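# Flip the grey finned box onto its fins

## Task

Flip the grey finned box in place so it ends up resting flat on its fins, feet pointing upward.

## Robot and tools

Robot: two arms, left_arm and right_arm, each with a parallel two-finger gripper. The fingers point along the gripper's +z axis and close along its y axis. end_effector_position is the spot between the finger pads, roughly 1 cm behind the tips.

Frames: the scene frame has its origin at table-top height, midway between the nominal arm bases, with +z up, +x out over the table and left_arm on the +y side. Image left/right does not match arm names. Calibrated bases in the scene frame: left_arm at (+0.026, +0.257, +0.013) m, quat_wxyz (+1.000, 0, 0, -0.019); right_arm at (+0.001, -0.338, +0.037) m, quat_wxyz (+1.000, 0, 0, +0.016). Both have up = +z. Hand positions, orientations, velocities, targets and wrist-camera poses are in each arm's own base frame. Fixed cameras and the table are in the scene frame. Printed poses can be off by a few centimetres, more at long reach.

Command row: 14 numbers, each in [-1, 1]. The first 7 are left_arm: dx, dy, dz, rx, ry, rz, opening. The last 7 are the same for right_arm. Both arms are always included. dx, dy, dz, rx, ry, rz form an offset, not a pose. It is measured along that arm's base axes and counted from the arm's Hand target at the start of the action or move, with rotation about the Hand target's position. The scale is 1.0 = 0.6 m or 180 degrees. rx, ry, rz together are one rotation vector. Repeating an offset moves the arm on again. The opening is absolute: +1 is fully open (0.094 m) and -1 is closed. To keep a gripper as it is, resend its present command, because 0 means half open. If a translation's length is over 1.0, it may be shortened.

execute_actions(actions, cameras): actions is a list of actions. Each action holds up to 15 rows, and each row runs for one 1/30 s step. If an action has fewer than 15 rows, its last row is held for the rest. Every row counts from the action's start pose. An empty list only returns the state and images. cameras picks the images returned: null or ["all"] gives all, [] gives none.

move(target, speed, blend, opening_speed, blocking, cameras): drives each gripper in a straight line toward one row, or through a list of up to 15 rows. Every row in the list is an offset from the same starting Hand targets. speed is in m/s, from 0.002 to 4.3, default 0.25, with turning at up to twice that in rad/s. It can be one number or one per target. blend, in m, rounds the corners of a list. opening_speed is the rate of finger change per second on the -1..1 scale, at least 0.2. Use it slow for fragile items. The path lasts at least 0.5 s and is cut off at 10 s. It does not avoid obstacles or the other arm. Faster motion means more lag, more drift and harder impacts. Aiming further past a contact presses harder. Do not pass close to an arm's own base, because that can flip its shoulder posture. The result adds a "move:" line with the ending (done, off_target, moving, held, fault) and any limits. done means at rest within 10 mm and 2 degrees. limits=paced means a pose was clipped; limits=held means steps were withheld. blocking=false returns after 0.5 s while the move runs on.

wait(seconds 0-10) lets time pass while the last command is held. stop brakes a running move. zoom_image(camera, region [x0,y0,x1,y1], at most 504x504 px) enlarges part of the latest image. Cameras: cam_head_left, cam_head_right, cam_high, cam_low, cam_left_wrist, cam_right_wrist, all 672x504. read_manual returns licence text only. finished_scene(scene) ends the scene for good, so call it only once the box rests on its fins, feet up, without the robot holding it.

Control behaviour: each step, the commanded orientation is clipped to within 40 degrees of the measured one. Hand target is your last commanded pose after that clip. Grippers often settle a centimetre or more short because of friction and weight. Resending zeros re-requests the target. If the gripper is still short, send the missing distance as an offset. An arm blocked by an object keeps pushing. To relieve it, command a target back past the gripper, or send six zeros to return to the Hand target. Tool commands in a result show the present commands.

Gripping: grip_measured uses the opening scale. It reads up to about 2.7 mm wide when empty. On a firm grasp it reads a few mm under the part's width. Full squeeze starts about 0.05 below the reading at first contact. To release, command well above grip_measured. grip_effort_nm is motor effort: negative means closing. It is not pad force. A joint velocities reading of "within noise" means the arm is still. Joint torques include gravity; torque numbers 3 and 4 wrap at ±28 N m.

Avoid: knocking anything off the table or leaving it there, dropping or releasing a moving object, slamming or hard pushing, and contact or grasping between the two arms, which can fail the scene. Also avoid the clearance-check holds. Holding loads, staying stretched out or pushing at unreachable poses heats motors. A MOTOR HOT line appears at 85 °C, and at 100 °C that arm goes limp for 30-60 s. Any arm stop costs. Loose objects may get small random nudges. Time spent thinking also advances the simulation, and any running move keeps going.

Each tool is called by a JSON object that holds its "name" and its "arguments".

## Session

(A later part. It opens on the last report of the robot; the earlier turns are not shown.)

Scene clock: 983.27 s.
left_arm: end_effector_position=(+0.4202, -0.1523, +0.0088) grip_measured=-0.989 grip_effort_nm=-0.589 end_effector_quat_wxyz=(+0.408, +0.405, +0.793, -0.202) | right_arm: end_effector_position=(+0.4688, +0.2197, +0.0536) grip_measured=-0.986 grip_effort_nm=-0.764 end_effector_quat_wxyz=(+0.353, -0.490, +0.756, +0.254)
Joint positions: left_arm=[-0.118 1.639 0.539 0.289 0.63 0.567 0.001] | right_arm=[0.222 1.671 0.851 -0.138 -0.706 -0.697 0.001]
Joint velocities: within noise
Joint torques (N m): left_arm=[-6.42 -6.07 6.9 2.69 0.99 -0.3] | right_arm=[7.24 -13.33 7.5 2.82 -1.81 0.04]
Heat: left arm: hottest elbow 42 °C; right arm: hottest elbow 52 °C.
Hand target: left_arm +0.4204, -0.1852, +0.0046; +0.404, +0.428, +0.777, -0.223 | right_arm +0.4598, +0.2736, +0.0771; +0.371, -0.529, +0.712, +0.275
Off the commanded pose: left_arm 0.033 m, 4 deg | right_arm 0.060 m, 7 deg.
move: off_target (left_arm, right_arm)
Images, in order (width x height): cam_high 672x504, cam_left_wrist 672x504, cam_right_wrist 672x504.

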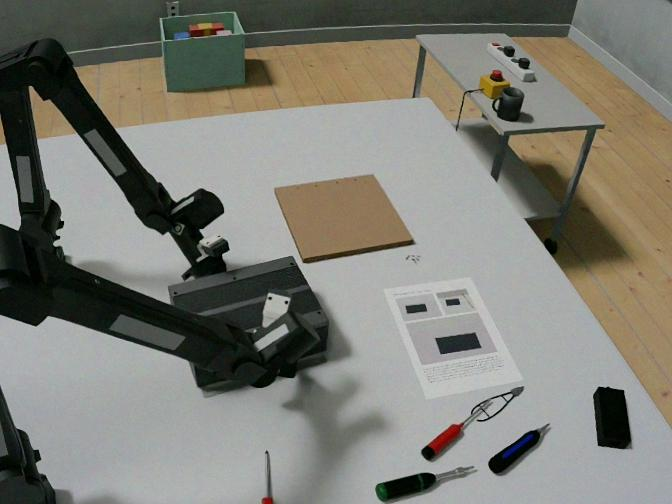

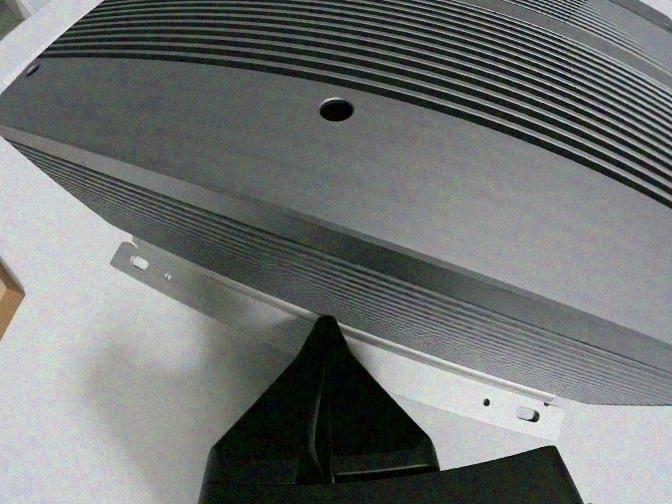

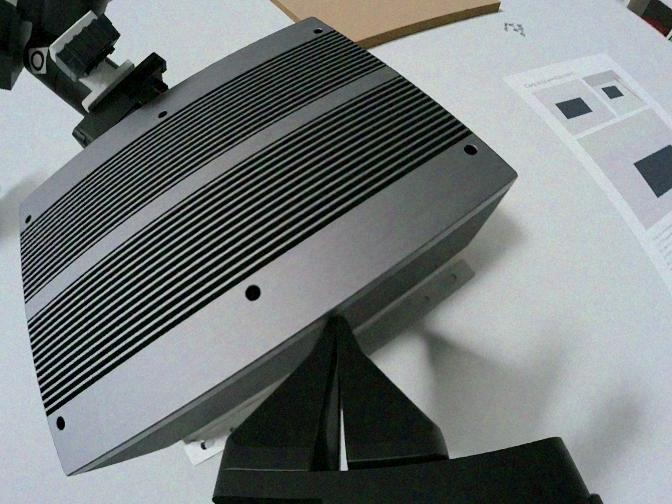

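{"name": "move", "arguments": {"target": [[0.003,-0.02,0,0,0,0,-1,-0.004,0.04,0.0,0,0,0,-1],[0.003,-0.025,0,0,0,0,-1,-0.005,0.05,0.1,0,0,0,-1]], "speed": 0.06, "cameras": ["cam_left_wrist","cam_right_wrist","cam_high","cam_low"]}}

Scene clock: 990.40 s.
left_arm: end_effector_position=(+0.4244, -0.1523, +0.0090) grip_measured=-0.989 grip_effort_nm=-0.589 end_effector_quat_wxyz=(+0.410, +0.392, +0.801, -0.193) | right_arm: end_effector_position=(+0.4376, +0.3021, +0.1140) grip_measured=-0.986 grip_effort_nm=-0.755 end_effector_quat_wxyz=(+0.350, -0.533, +0.717, +0.282)
Joint positions: left_arm=[-0.128 1.639 0.539 0.307 0.595 0.533 0.001] | right_arm=[0.397 1.569 0.905 -0.221 -0.693 -0.626 0.001]
Joint velocities: within noise
Joint torques (N m): left_arm=[-8.88 -5.71 7.31 2.76 1.33 -0.31] | right_arm=[-1.08 -12.34 10.24 1.33 -0.25 0.07]
Heat: left arm: hottest elbow 42 °C; right arm: hottest elbow 51 °C.
Hand target: left_arm +0.4221, -0.2002, +0.0046; +0.404, +0.428, +0.777, -0.223 | right_arm +0.4568, +0.3037, +0.1371; +0.371, -0.529, +0.712, +0.275
Off the commanded pose: left_arm 0.048 m, 6 deg | right_arm 0.030 m, 3 deg.
move: off_target (left_arm, right_arm)
Images, in order (width x height): cam_high 672x504, cam_low 672x504, cam_left_wrist 672x504, cam_right_wrist 672x504.

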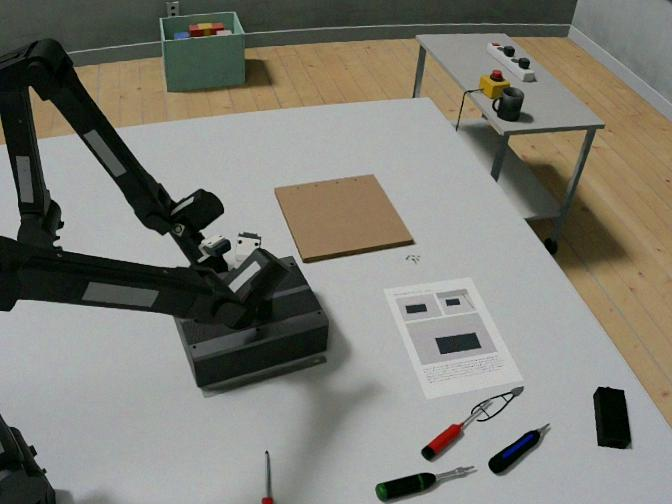

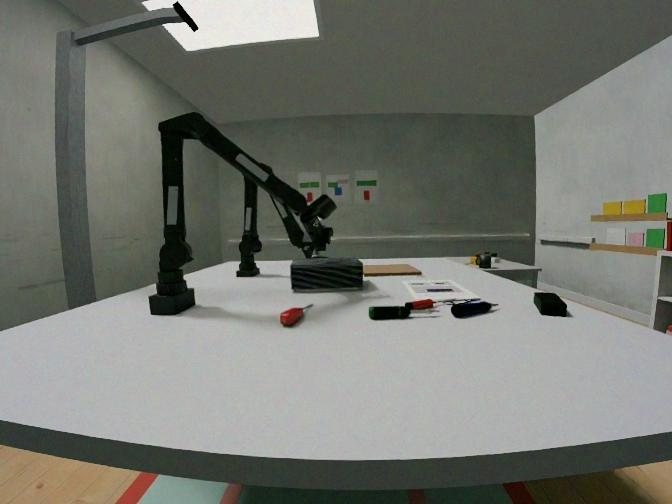

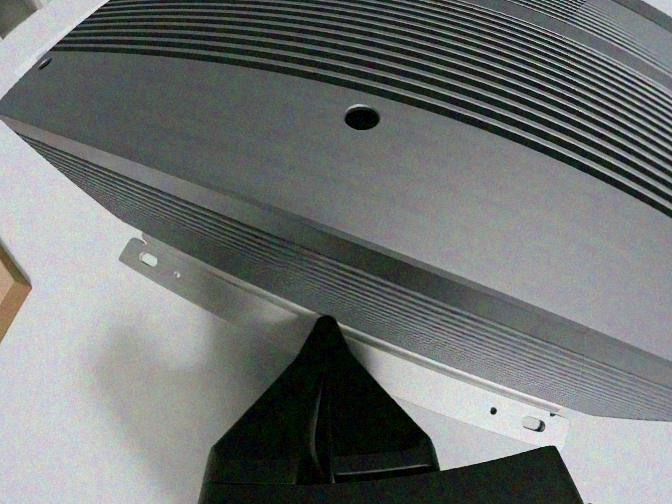

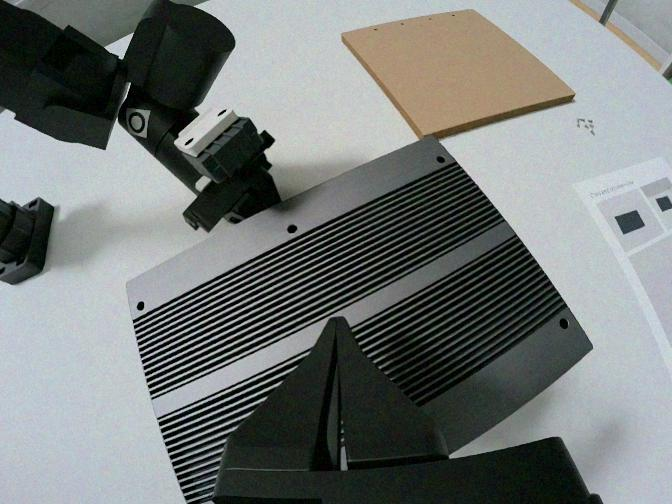

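{"name": "move", "arguments": {"target": [[0,0.02,0,0,0,0,-1,0.022,-0.27,0.0,0,0,0,-1],[0,0.02,0,0,0,0,-1,0.022,-0.25,-0.145,0,0,0,-1],[0,0.0,0,0,0,0,-1,0.01,-0.06,-0.145,0,0,0,-1],[0,-0.055,0,0,0,0,-1,0.005,0.02,-0.135,0,0,0,-1]], "speed": [0.25,0.25,0.12,0.08], "cameras": ["cam_left_wrist","cam_right_wrist","cam_high"]}}

Scene clock: 1045.40 s.
left_arm: end_effector_position=(+0.4329, -0.1523, +0.0094) grip_measured=-0.989 grip_effort_nm=-0.579 end_effector_quat_wxyz=(+0.414, +0.366, +0.815, -0.172) | right_arm: end_effector_position=(+0.4892, +0.2241, +0.0508) grip_measured=-0.986 grip_effort_nm=-0.755 end_effector_quat_wxyz=(+0.377, -0.469, +0.766, +0.227)
Joint positions: left_arm=[-0.151 1.639 0.539 0.342 0.516 0.466 0.001] | right_arm=[0.239 1.697 0.854 -0.024 -0.637 -0.617 0.001]
Joint velocities: within noise
Joint torques (N m): left_arm=[-13.68 -5.48 7.57 2.76 2.17 -0.3] | right_arm=[11.69 -10.34 7.15 2.58 -2.54 0.04]
Heat: left arm: hottest elbow 43 °C; right arm: hottest elbow 50 °C.
Hand target: left_arm +0.4222, -0.2331, +0.0045; +0.404, +0.428, +0.777, -0.223 | right_arm +0.4599, +0.3157, +0.0563; +0.371, -0.529, +0.712, +0.275
Off the commanded pose: left_arm 0.082 m, 10 deg | right_arm 0.096 m, 11 deg.
move: off_target (left_arm, right_arm)
Images, in order (width x height): cam_high 672x504, cam_left_wrist 672x504, cam_right_wrist 672x504.

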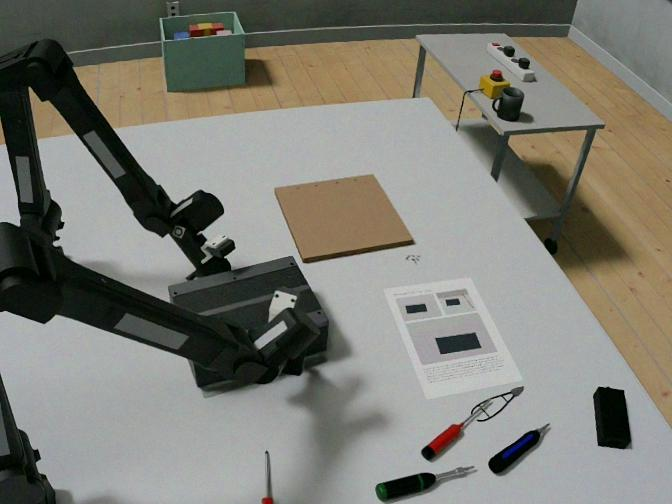

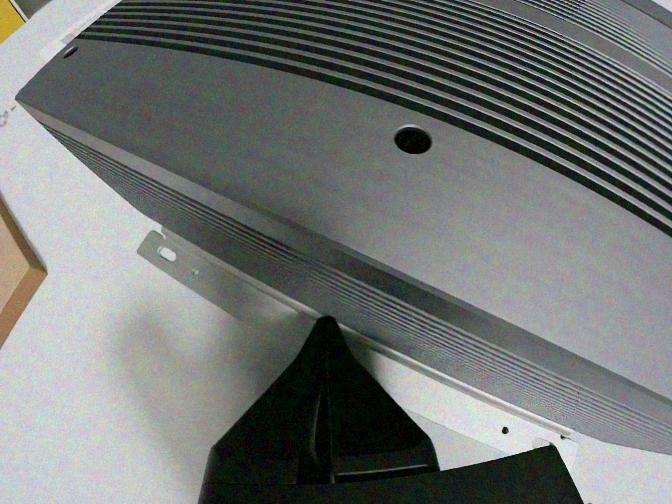

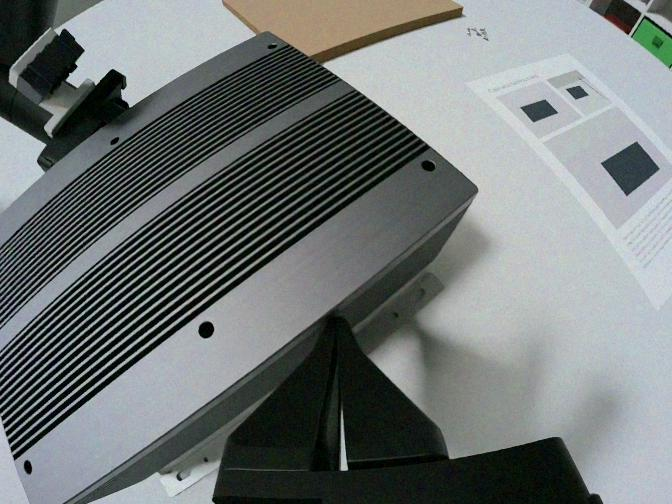

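{"name": "move", "arguments": {"target": [[0,-0.03,0,0,0,0,-1,-0.02,0.06,0,0,0,0,-1],[0,-0.03,0,0,0,0,-1,-0.02,0.06,0.06,0,0,0,-1]], "speed": 0.06, "cameras": ["cam_left_wrist","cam_right_wrist","cam_high"]}}

Scene clock: 1052.90 s.
left_arm: end_effector_position=(+0.4341, -0.1533, +0.0058) grip_measured=-0.989 grip_effort_nm=-0.579 end_effector_quat_wxyz=(+0.410, +0.352, +0.827, -0.155) | right_arm: end_effector_position=(+0.4842, +0.2250, +0.0522) grip_measured=-0.986 grip_effort_nm=-0.750 end_effector_quat_wxyz=(+0.363, -0.442, +0.795, +0.204)
Joint positions: left_arm=[-0.174 1.64 0.535 0.351 0.453 0.431 0.001] | right_arm=[0.269 1.663 0.838 -0.043 -0.544 -0.542 0.001]
Joint velocities: within noise
Joint torques (N m): left_arm=[-15.15 -5.42 8.16 2.93 3.49 -0.26] | right_arm=[15.62 -14.21 9.28 1.59 -4.52 -0.05]
Heat: left arm: hottest elbow 43 °C; right arm: hottest elbow 50 °C.
Hand target: left_arm +0.4222, -0.2511, +0.0046; +0.404, +0.428, +0.777, -0.223 | right_arm +0.4479, +0.3516, +0.0922; +0.371, -0.529, +0.712, +0.275
Off the commanded pose: left_arm 0.099 m, 13 deg | right_arm 0.138 m, 16 deg.
move: off_target (left_arm, right_arm)
Images, in order (width x height): cam_high 672x504, cam_left_wrist 672x504, cam_right_wrist 672x504.

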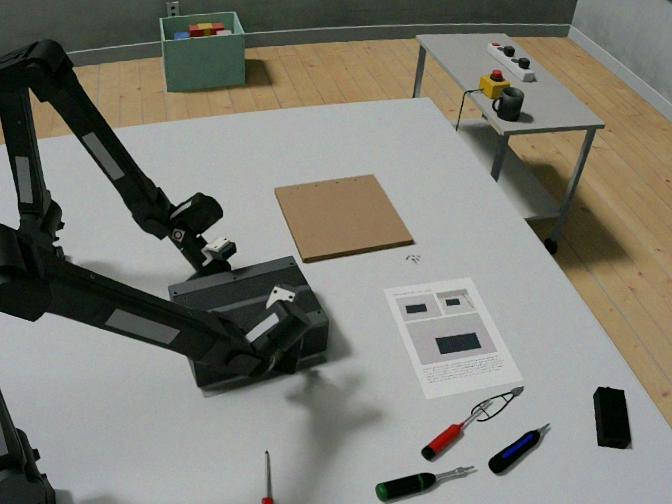

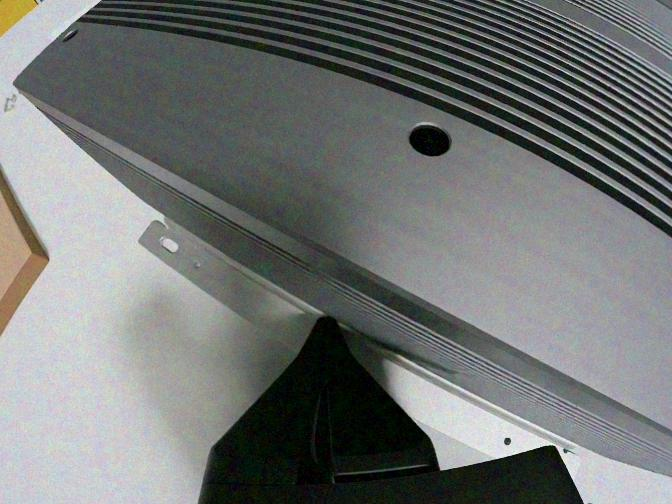

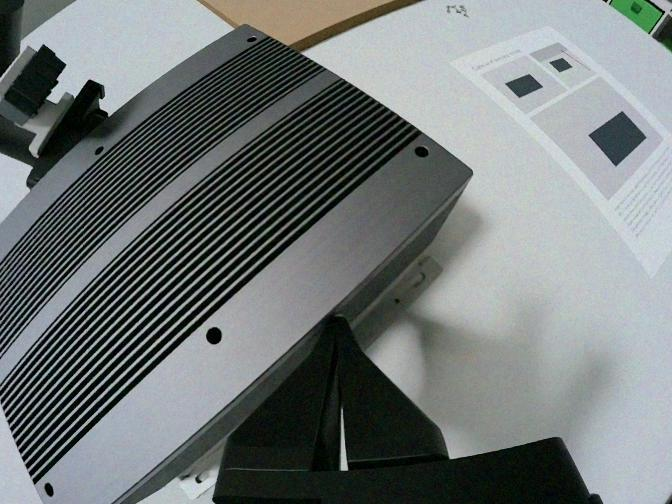

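{"name": "move", "arguments": {"target": [[0,-0.02,0,0,0,0,-1,0,0.02,0.05,0,0,0,-1],[0,-0.02,0,0,0,0,-1,0,0.02,0.1,0,0,0,-1]], "speed": 0.06, "cameras": ["cam_left_wrist","cam_right_wrist","cam_high"]}}

Scene clock: 1059.47 s.
left_arm: end_effector_position=(+0.4339, -0.1590, +0.0059) grip_measured=-0.989 grip_effort_nm=-0.574 end_effector_quat_wxyz=(+0.411, +0.349, +0.828, -0.153) | right_arm: end_effector_position=(+0.4641, +0.2251, +0.0720) grip_measured=-0.986 grip_effort_nm=-0.755 end_effector_quat_wxyz=(+0.321, -0.434, +0.816, +0.207)
Joint positions: left_arm=[-0.193 1.641 0.535 0.36 0.433 0.412 0.001] | right_arm=[0.287 1.583 0.854 -0.223 -0.517 -0.521 0.001]
Joint velocities: within noise
Joint torques (N m): left_arm=[-16.09 -5.19 8.58 2.93 3.41 -0.3] | right_arm=[15.62 -16.21 12.96 2.24 -5.31 -0.08]
Heat: left arm: hottest elbow 43 °C; right arm: hottest elbow 49 °C.
Hand target: left_arm +0.4223, -0.2631, +0.0046; +0.404, +0.428, +0.777, -0.223 | right_arm +0.4477, +0.3638, +0.1523; +0.371, -0.529, +0.712, +0.275
Off the commanded pose: left_arm 0.105 m, 13 deg | right_arm 0.161 m, 19 deg.
move: off_target (left_arm, right_arm)
Images, in order (width x height): cam_high 672x504, cam_left_wrist 672x504, cam_right_wrist 672x504.

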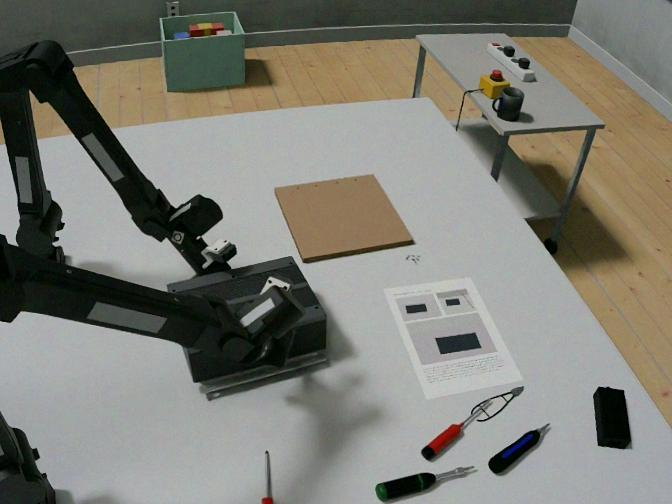

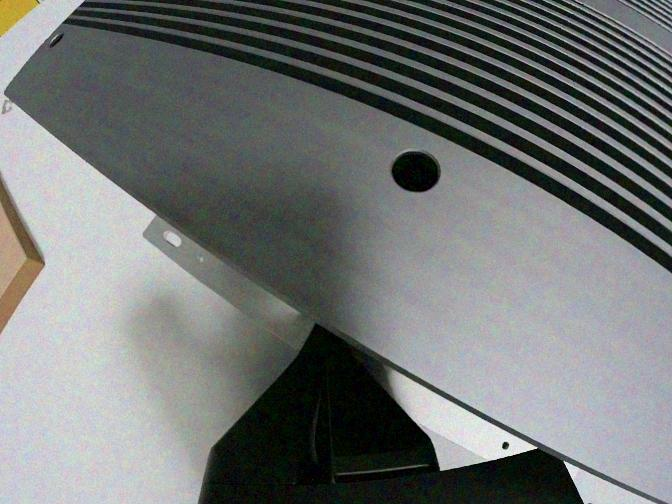

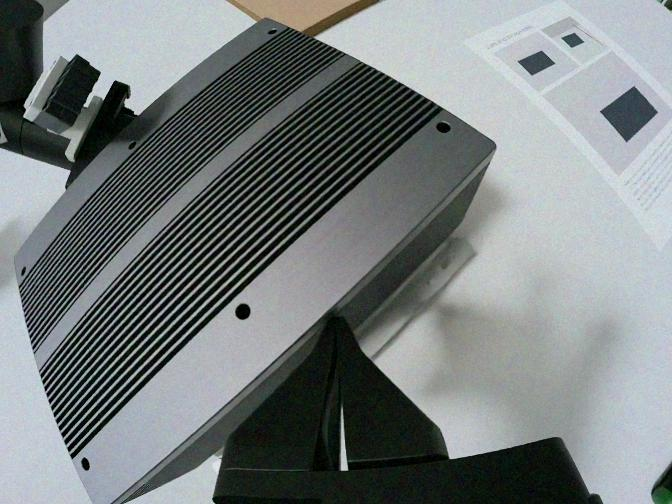

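{"name": "move", "arguments": {"target": [[0,0,0,0,0,0,-1,0,0.0,0.05,0,0,0,-1],[0,0,0,0,0,0,-1,0,0.01,0.09,0,0,0,-1]], "speed": 0.06, "cameras": ["cam_left_wrist","cam_right_wrist","cam_high"]}}

Scene clock: 1068.27 s.
left_arm: end_effector_position=(+0.4105, -0.2420, +0.0054) grip_measured=-0.989 grip_effort_nm=-0.579 end_effector_quat_wxyz=(+0.400, +0.420, +0.786, -0.213) | right_arm: end_effector_position=(+0.4298, +0.3659, +0.1895) grip_measured=-0.986 grip_effort_nm=-0.745 end_effector_quat_wxyz=(+0.358, -0.535, +0.713, +0.278)
Joint positions: left_arm=[-0.362 1.685 0.572 0.382 0.488 0.399 0.001] | right_arm=[0.534 1.499 1.039 -0.335 -0.597 -0.502 0.001]
Joint velocities: within noise
Joint torques (N m): left_arm=[-3.37 -6.36 8.7 2.63 0.53 -0.33] | right_arm=[-0.97 -10.34 11.71 1.29 -0.2 0.07]
Heat: left arm: hottest elbow 43 °C; right arm: hottest elbow 51 °C.
Hand target: left_arm +0.4222, -0.2631, +0.0045; +0.404, +0.428, +0.777, -0.223 | right_arm +0.4478, +0.3697, +0.2061; +0.371, -0.529, +0.712, +0.275
Off the commanded pose: left_arm 0.024 m, 2 deg | right_arm 0.025 m, 2 deg.
move: off_target (left_arm, right_arm)
Images, in order (width x height): cam_high 672x504, cam_left_wrist 672x504, cam_right_wrist 672x504.

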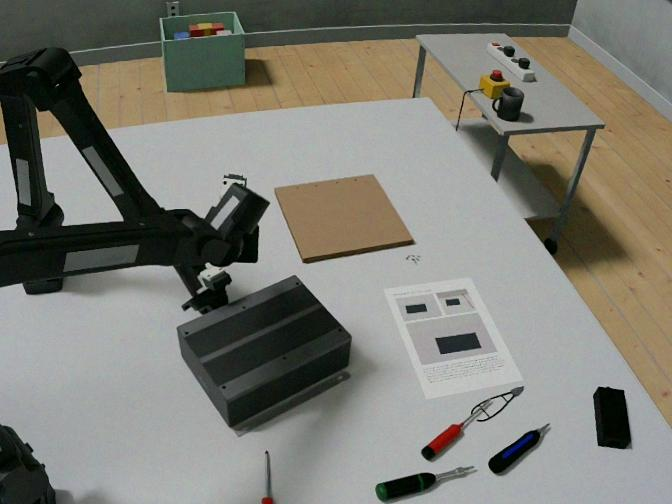

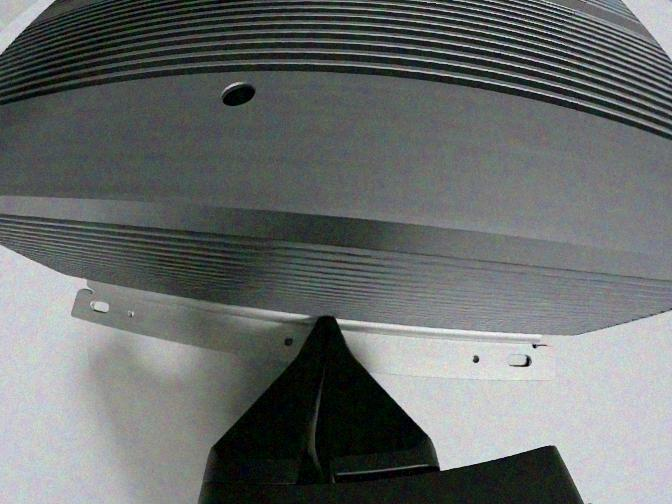

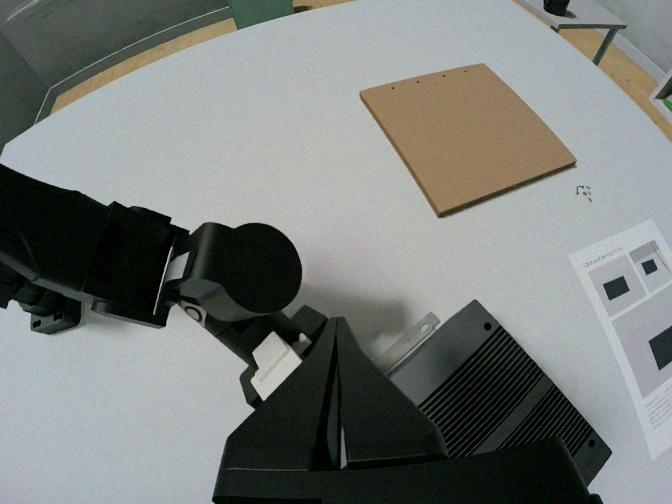

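{"name": "move", "arguments": {"target": [[0,0.03,0,0,0,0,-1,0,-0.03,0.1,0,0,0,-1],[0,0.03,0,0,0,0,-1,0.02,-0.55,0.1,0,0,0,-1],[0,0.03,0,0,0,0,-1,0.02,-0.57,-0.2,0,0,0,-1]], "blend": [0.03,0.03,0], "cameras": ["cam_left_wrist","cam_right_wrist","cam_head_left"]}}

Scene clock: 1092.90 s.
left_arm: end_effector_position=(+0.4103, -0.2415, +0.0055) grip_measured=-0.989 grip_effort_nm=-0.574 end_effector_quat_wxyz=(+0.399, +0.423, +0.782, -0.224) | right_arm: end_effector_position=(+0.4547, +0.0346, +0.0844) grip_measured=-0.986 grip_effort_nm=-0.750 end_effector_quat_wxyz=(+0.362, -0.529, +0.714, +0.283)
Joint positions: left_arm=[-0.35 1.692 0.575 0.382 0.521 0.407 0.001] | right_arm=[-0.236 1.679 0.992 -0.835 -0.955 -1.485 0.001]
Joint velocities: within noise
Joint torques (N m): left_arm=[-0.56 -7.59 7.36 2.13 0.57 -0.06] | right_arm=[-1.44 -10.75 6.91 0.92 -0.82 -0.14]
Heat: left arm: hottest elbow 44 °C; right arm: hottest elbow 52 °C.
Hand target: left_arm +0.4222, -0.2452, +0.0047; +0.404, +0.428, +0.777, -0.223 | right_arm +0.4599, +0.0278, +0.0861; +0.371, -0.529, +0.712, +0.275
Off the commanded pose: left_arm 0.012 m, 1 deg | right_arm 0.009 m, 1 deg.
move: off_target (left_arm)
Images, in order (width x height): cam_head_left 672x504, cam_left_wrist 672x504, cam_right_wrist 672x504.

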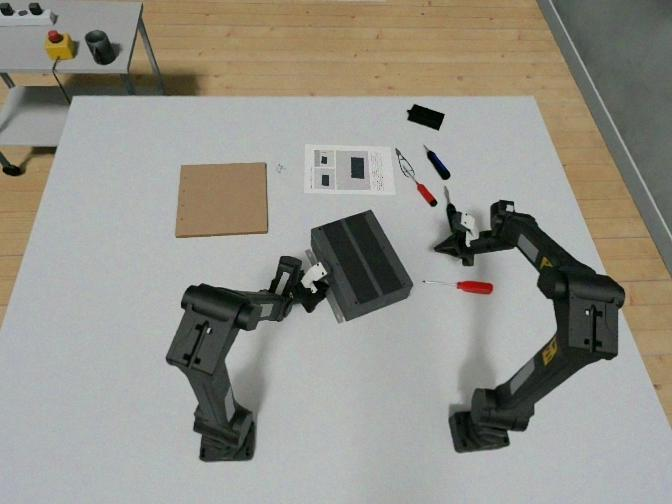

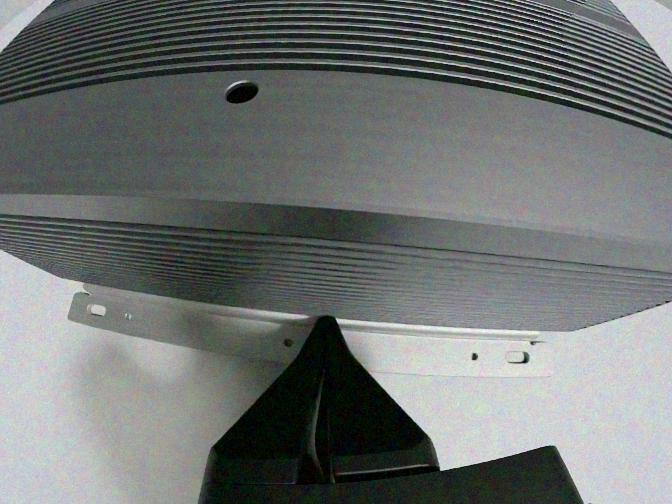

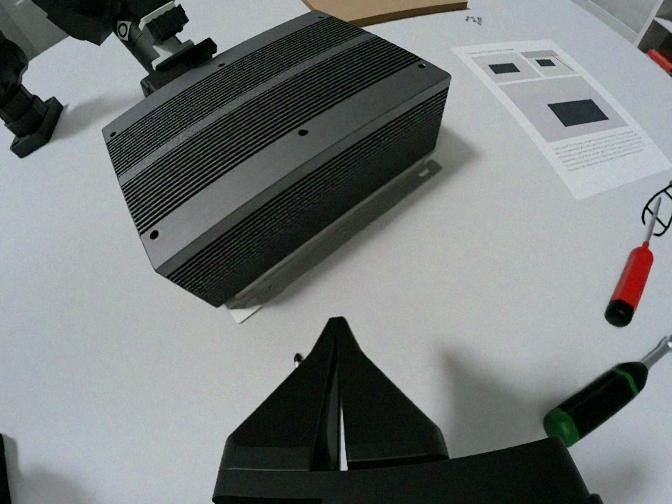

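{"name": "move", "arguments": {"target": [[0,0,0,0,0,0,-1,0.075,0.105,-0.083,0,0,0.0833,-1],[0,0,0,0,0,0,-1,0.05,0.185,-0.083,0,0,0.0833,-1],[0.06,-0.165,0,0,0,0,-1,-0.025,0.425,-0.075,0,0,0.0833,-1]], "speed": [0.2,0.1,0.08], "cameras": ["cam_left_wrist","cam_right_wrist","cam_head_left"]}}

Scene clock: 1135.77 s.
left_arm: end_effector_position=(+0.4143, -0.2441, +0.0044) grip_measured=-0.989 grip_effort_nm=-0.564 end_effector_quat_wxyz=(+0.386, +0.378, +0.819, -0.191) | right_arm: end_effector_position=(+0.4915, +0.1496, +0.0301) grip_measured=-0.986 grip_effort_nm=-0.745 end_effector_quat_wxyz=(+0.348, -0.550, +0.719, +0.246)
Joint positions: left_arm=[-0.4 1.669 0.582 0.345 0.377 0.297 0.001] | right_arm=[0.052 1.772 0.949 -0.349 -0.808 -1.082 0.001]
Joint velocities: within noise
Joint torques (N m): left_arm=[-12.16 -1.08 18.14 2.74 0.75 -0.32] | right_arm=[17.44 -13.92 4.72 1.06 -4.32 0.04]
Heat: left arm: hottest elbow 43 °C; right arm: hottest elbow 46 °C.
Hand target: left_arm +0.4582, -0.3442, +0.0046; +0.404, +0.428, +0.777, -0.223 | right_arm +0.4449, +0.2828, +0.0413; +0.332, -0.617, +0.637, +0.321
Off the commanded pose: left_arm 0.109 m, 9 deg | right_arm 0.142 m, 15 deg.
move: off_target (left_arm, right_arm)
Images, in order (width x height): cam_head_left 672x504, cam_left_wrist 672x504, cam_right_wrist 672x504.

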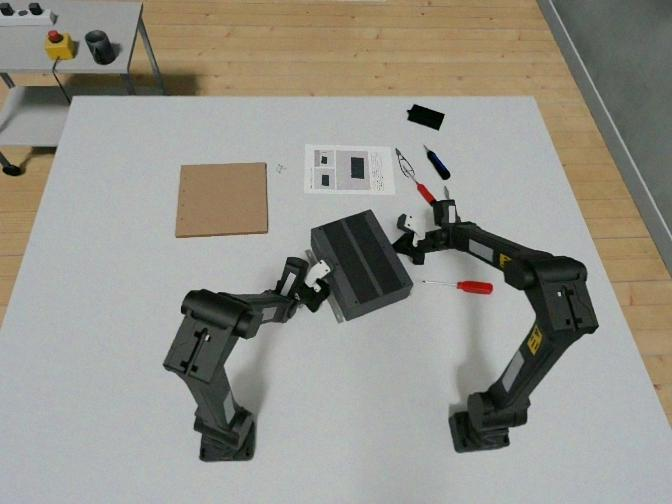

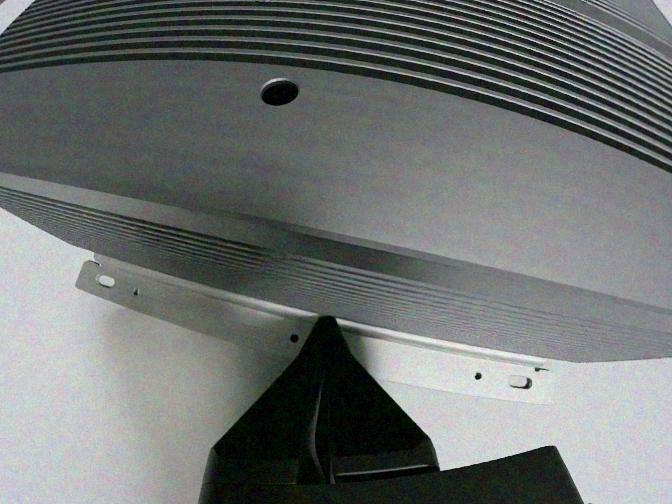

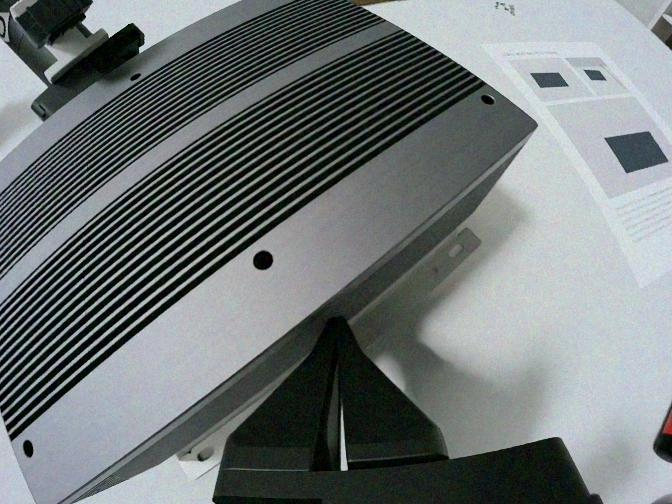

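{"name": "move", "arguments": {"target": [0,0,0,0,0,0,-1,0,0,0.07,0,0,0,-1], "speed": 0.06, "cameras": []}}

{"name": "move", "arguments": {"target": [0,0,0,0,0,0,-1,0,0,0.04,0,0,0,-1], "speed": 0.06, "cameras": ["cam_right_wrist","cam_high"]}}

Scene clock: 1143.63 s.
left_arm: end_effector_position=(+0.4217, -0.2517, +0.0059) grip_measured=-0.989 grip_effort_nm=-0.564 end_effector_quat_wxyz=(+0.389, +0.379, +0.818, -0.190) | right_arm: end_effector_position=(+0.4973, +0.1497, +0.0501) grip_measured=-0.986 grip_effort_nm=-0.745 end_effector_quat_wxyz=(+0.345, -0.551, +0.723, +0.235)
Joint positions: left_arm=[-0.411 1.683 0.607 0.341 0.367 0.292 0.001] | right_arm=[0.058 1.734 0.975 -0.403 -0.781 -1.074 0.001]
Joint velocities: within noise
Joint torques (N m): left_arm=[-11.16 -1.55 17.01 2.95 1.12 -0.27] | right_arm=[16.79 -16.5 5.89 -0.7 -5.49 -0.06]
Heat: left arm: hottest elbow 47 °C; right arm: hottest elbow 45 °C.
Hand target: left_arm +0.4582, -0.3442, +0.0046; +0.404, +0.428, +0.777, -0.223 | right_arm +0.4449, +0.2827, +0.0831; +0.332, -0.617, +0.637, +0.321
Off the commanded pose: left_arm 0.099 m, 8 deg | right_arm 0.147 m, 16 deg.
move: off_target (left_arm, right_arm)
No camera images: "cameras" was empty.

Scene clock: 1145.40 s.
left_arm: end_effector_position=(+0.4309, -0.2588, +0.0083) grip_measured=-0.989 grip_effort_nm=-0.569 end_effector_quat_wxyz=(+0.393, +0.381, +0.814, -0.192) | right_arm: end_effector_position=(+0.4999, +0.1684, +0.1015) grip_measured=-0.986 grip_effort_nm=-0.740 end_effector_quat_wxyz=(+0.364, -0.563, +0.703, +0.239)
Joint positions: left_arm=[-0.417 1.699 0.635 0.341 0.367 0.291 0.001] | right_arm=[0.088 1.653 1.014 -0.473 -0.806 -1.063 0.001]
Joint velocities: within noise
Joint torques (N m): left_arm=[-10.7 -1.96 15.69 3.03 1.09 -0.26] | right_arm=[15.15 -13.92 6.09 -0.62 -4.12 -0.06]
Heat: left arm: hottest elbow 47 °C; right arm: hottest wrist yaw 47 °C.
Hand target: left_arm +0.4583, -0.3442, +0.0048; +0.404, +0.428, +0.777, -0.223 | right_arm +0.4448, +0.2828, +0.1071; +0.332, -0.617, +0.637, +0.321
Off the commanded pose: left_arm 0.090 m, 8 deg | right_arm 0.127 m, 14 deg.
move: off_target (left_arm, right_arm)
Images, in order (width x height): cam_high 672x504, cam_right_wrist 672x504.

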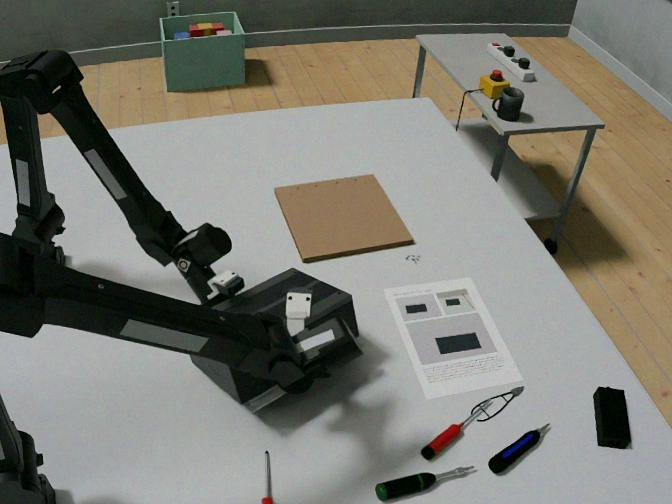

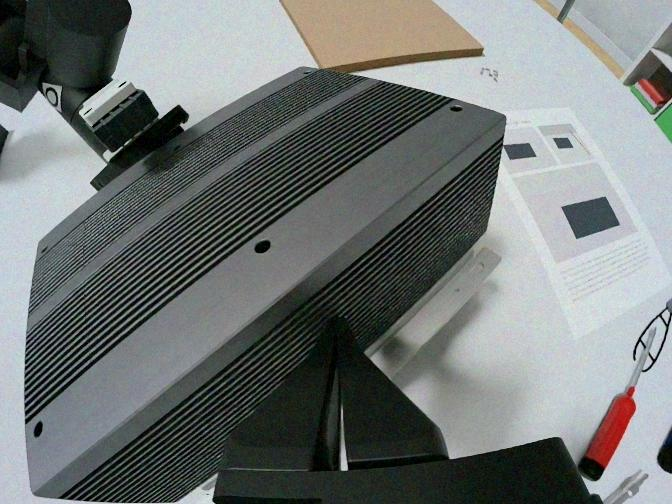

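{"name": "move", "arguments": {"target": [-0.01,0.025,0,0,0,0,-1,0,0.01,0.05,0,0,0,-1], "speed": 0.06, "cameras": ["cam_right_wrist","cam_high","cam_left_wrist"]}}

Scene clock: 1156.77 s.
left_arm: end_effector_position=(+0.4373, -0.2905, +0.0063) grip_measured=-0.989 grip_effort_nm=-0.564 end_effector_quat_wxyz=(+0.396, +0.403, +0.798, -0.210) | right_arm: end_effector_position=(+0.4599, +0.2332, +0.1333) grip_measured=-0.986 grip_effort_nm=-0.740 end_effector_quat_wxyz=(+0.349, -0.597, +0.657, +0.299)
Joint positions: left_arm=[-0.46 1.753 0.691 0.358 0.391 0.292 0.001] | right_arm=[0.211 1.599 1.025 -0.561 -0.879 -1.057 0.001]
Joint velocities: within noise
Joint torques (N m): left_arm=[0.26 -12.04 4.81 1.78 0.16 -0.2] | right_arm=[-0.85 -11.69 7.49 1.22 -0.53 -0.09]
Heat: left arm: hottest elbow 51 °C; right arm: hottest wrist yaw 52 °C.
Hand target: left_arm +0.4379, -0.2835, +0.0085; +0.396, +0.398, +0.801, -0.207 (not the last commanded pose) | right_arm +0.4620, +0.2349, +0.1363; +0.353, -0.601, +0.654, +0.296 (not the last commanded pose)
Off the commanded pose: left_arm 0.042 m, 4 deg | right_arm 0.058 m, 5 deg.
move: held (left_arm, right_arm; a check stopped the path); limits=held
pose unreachable (left arm): on one or more control steps of this call, first in action 0 (counted from 0), this arm could not follow its commanded pose, so it was not sent that pose on those steps. It may still have moved: this result reports where it is.
cause: moving toward the commanded pose would bring a part of the arm too close to another arm (this arm's wrist (the part past joint 4) and the right arm's fingers, along the way the arms are being sent, or toward where that arm still pushes).
pose unreachable (right arm): on one or more control steps of this call, first in action 0 (counted from 0), this arm could not follow its commanded pose, so it was not sent that pose on those steps. It may still have moved: this result reports where it is.
cause: moving toward the commanded pose would bring a part of the arm too close to another arm (this arm's fingers and the left arm's wrist (the part past joint 4), along the way the arms are being sent, or toward where that arm still pushes).
Images, in order (width x height): cam_high 672x504, cam_left_wrist 672x504, cam_right_wrist 672x504.

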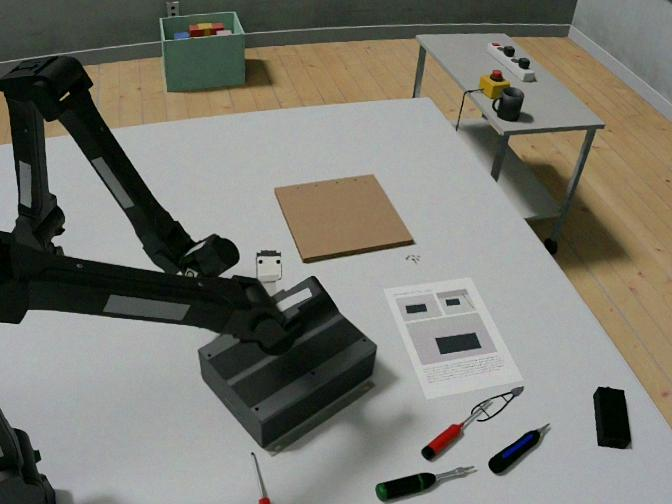

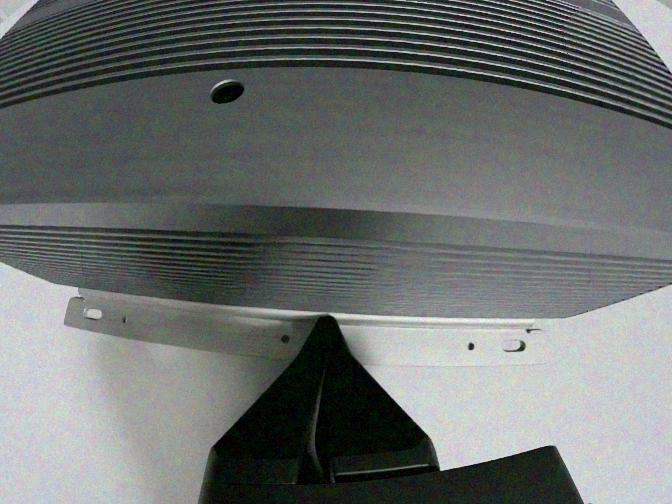

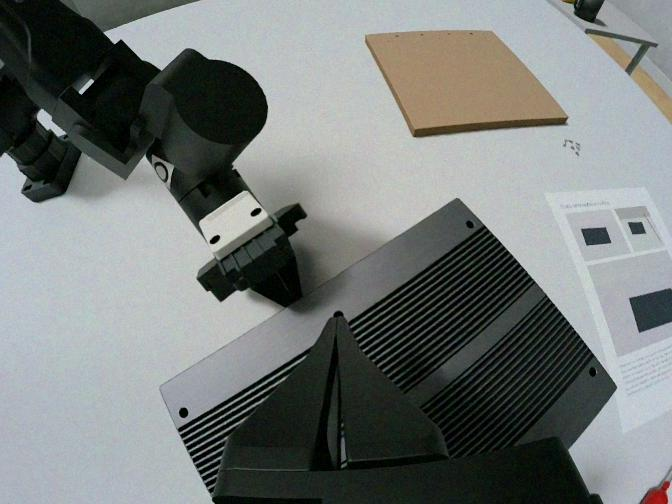

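{"name": "move", "arguments": {"target": [[-0.02,0.12,0.05,0,0,0,-1,0,-0.03,0.15,0,0,0,-1],[-0.02,0.12,0.05,0,0,0,-1,-0.08,-0.45,0.15,0,0,-0.05,-1],[-0.02,0.12,0.05,0,0,0,-1,-0.08,-0.47,-0.06,0,0,-0.05,-1]], "blend": [0.03,0.03,0], "cameras": ["cam_left_wrist","cam_right_wrist","cam_head_left"]}}

Scene clock: 1189.20 s.
left_arm: end_effector_position=(+0.4270, -0.2152, +0.0352) grip_measured=-0.989 grip_effort_nm=-0.564 end_effector_quat_wxyz=(+0.394, +0.395, +0.803, -0.210) | right_arm: end_effector_position=(+0.4103, -0.0390, +0.0995) grip_measured=-0.986 grip_effort_nm=-0.740 end_effector_quat_wxyz=(+0.369, -0.546, +0.699, +0.277)
Joint positions: left_arm=[-0.289 1.59 0.605 0.225 0.51 0.402 0.001] | right_arm=[-0.437 1.668 1.018 -1.163 -0.939 -1.887 0.001]
Joint velocities: within noise
Joint torques (N m): left_arm=[-0.09 -10.4 5.45 1.59 0.44 -0.08] | right_arm=[-1.79 -11.11 6.58 0.25 -0.61 -0.11]
Heat: left arm: hottest elbow 46 °C; right arm: hottest elbow 43 °C.
Hand target: left_arm +0.4259, -0.2113, +0.0384; +0.396, +0.397, +0.801, -0.207 | right_arm +0.4140, -0.0471, +0.1003; +0.375, -0.547, +0.699, +0.267
Off the commanded pose: left_arm 0.005 m, 1 deg | right_arm 0.009 m, 1 deg.
move: done
Images, in order (width x height): cam_head_left 672x504, cam_left_wrist 672x504, cam_right_wrist 672x504.

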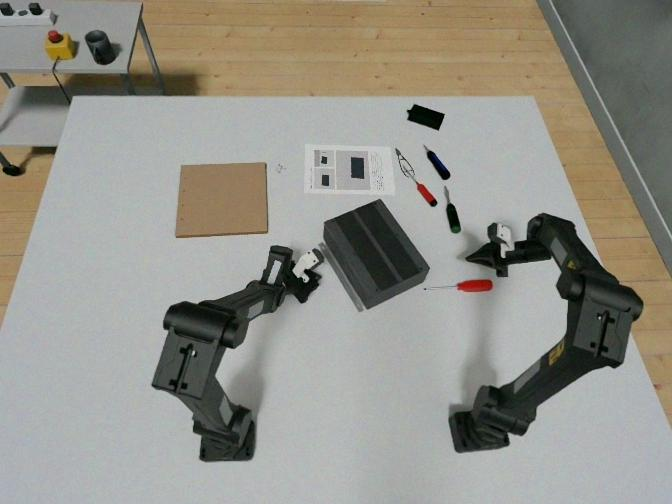

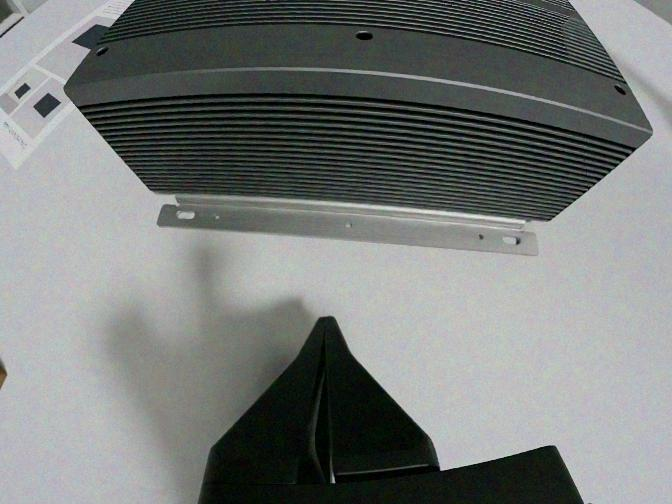

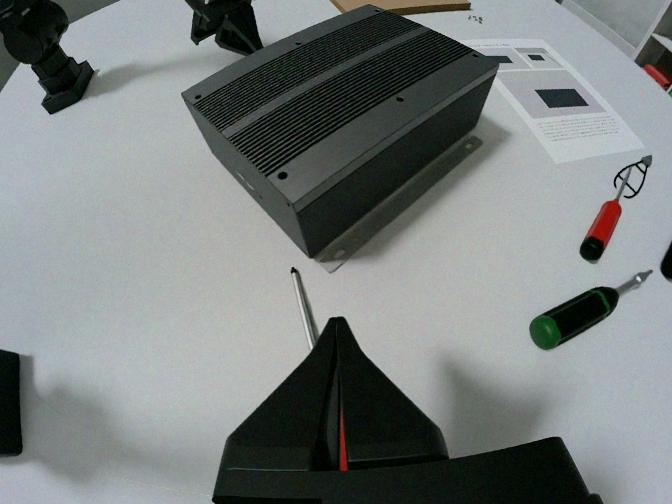

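{"name": "move", "arguments": {"target": [[0,0,0,0,0,0,-1,0.235,0.162,0,0,0,0.111,-1],[0.0035,-0.065,-0.056,0,0,0,-1,0.235,0.162,-0.117,0,0,0.111,-1],[0.008,-0.1,-0.056,0,0,0,-1,0.2,0.235,-0.117,0,0,0.111,-1],[0.1,-0.285,-0.056,0,0,0,-1,0.1,0.485,-0.11,0,0,0.111,-1]], "speed": [0.25,0.2,0.1,0.08], "cameras": ["cam_right_wrist","cam_left_wrist"]}}

{"name": "move", "arguments": {"target": [0,0,0,0,0,0,-1,0,0,0.07,0,0,0,-1], "speed": 0.06, "cameras": ["cam_right_wrist"]}}

Scene clock: 1220.27 s.
left_arm: end_effector_position=(+0.4400, -0.2963, +0.0059) grip_measured=-0.989 grip_effort_nm=-0.559 end_effector_quat_wxyz=(+0.370, +0.367, +0.833, -0.186) | right_arm: end_effector_position=(+0.5241, +0.1026, +0.0259) grip_measured=-0.987 grip_effort_nm=-0.740 end_effector_quat_wxyz=(+0.345, -0.610, +0.670, +0.244)
Joint positions: left_arm=[-0.501 1.735 0.725 0.257 0.284 0.207 0.001] | right_arm=[-0.052 1.884 1.132 -0.625 -0.857 -1.441 0.001]
Joint velocities: within noise
Joint torques (N m): left_arm=[-8.76 -2.32 18.55 3.29 0.08 -0.34] | right_arm=[17.61 -16.67 3.18 -0.5 -4.24 0.06]
Heat: left arm: hottest elbow 44 °C; right arm: hottest elbow 42 °C.
Hand target: left_arm +0.4858, -0.3825, +0.0047; +0.396, +0.398, +0.801, -0.207 | right_arm +0.4741, +0.2440, +0.0343; +0.323, -0.661, +0.593, +0.328
Off the commanded pose: left_arm 0.098 m, 6 deg | right_arm 0.150 m, 14 deg.
move: off_target (left_arm, right_arm)
Images, in order (width x height): cam_left_wrist 672x504, cam_right_wrist 672x504.

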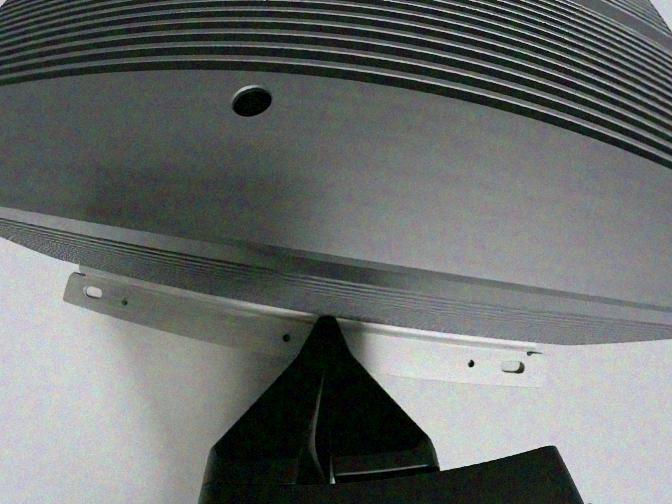

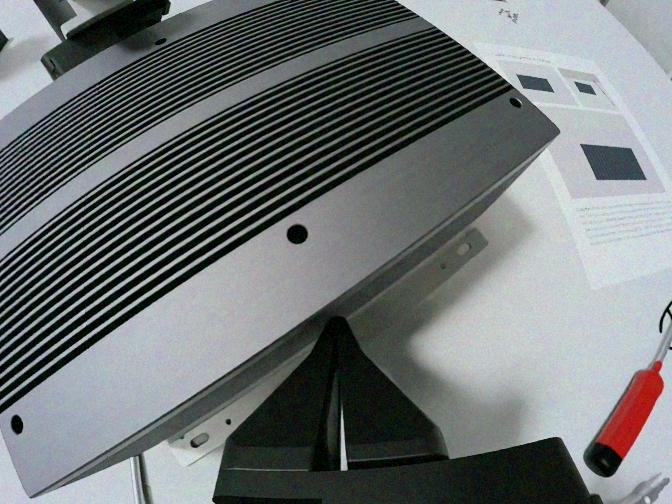

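Scene clock: 1221.73 s.
left_arm: end_effector_position=(+0.4434, -0.2983, +0.0066) grip_measured=-0.989 grip_effort_nm=-0.554 end_effector_quat_wxyz=(+0.372, +0.366, +0.833, -0.183) | right_arm: end_effector_position=(+0.5266, +0.1067, +0.0445) grip_measured=-0.987 grip_effort_nm=-0.740 end_effector_quat_wxyz=(+0.341, -0.613, +0.671, +0.238)
Joint positions: left_arm=[-0.504 1.739 0.735 0.253 0.275 0.204 0.001] | right_arm=[-0.04 1.85 1.149 -0.664 -0.84 -1.428 0.001]
Joint velocities: within noise
Joint torques (N m): left_arm=[-8.47 -2.49 18.06 3.43 0.43 -0.32] | right_arm=[16.73 -18.43 4.63 -2.39 -4.99 0.05]
Heat: left arm: hottest elbow 45 °C; right arm: hottest elbow 42 °C.
Hand target: left_arm +0.4860, -0.3824, +0.0050; +0.396, +0.397, +0.801, -0.207 | right_arm +0.4740, +0.2440, +0.0763; +0.323, -0.661, +0.593, +0.328
Off the commanded pose: left_arm 0.094 m, 6 deg | right_arm 0.150 m, 15 deg.
move: off_target (left_arm, right_arm)
Images, in order (width x height): cam_right_wrist 672x504.

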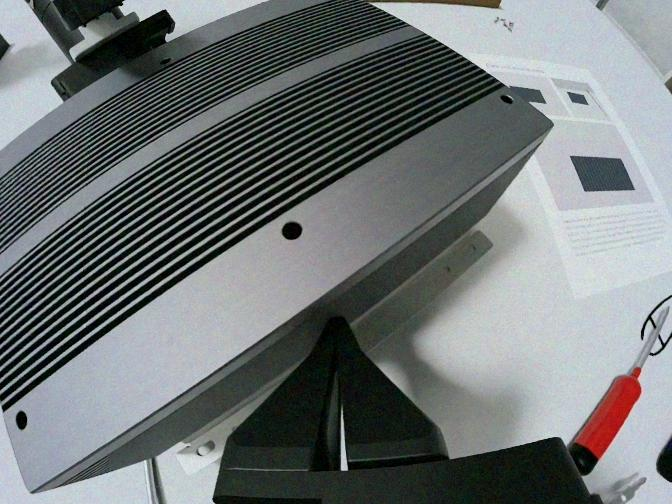

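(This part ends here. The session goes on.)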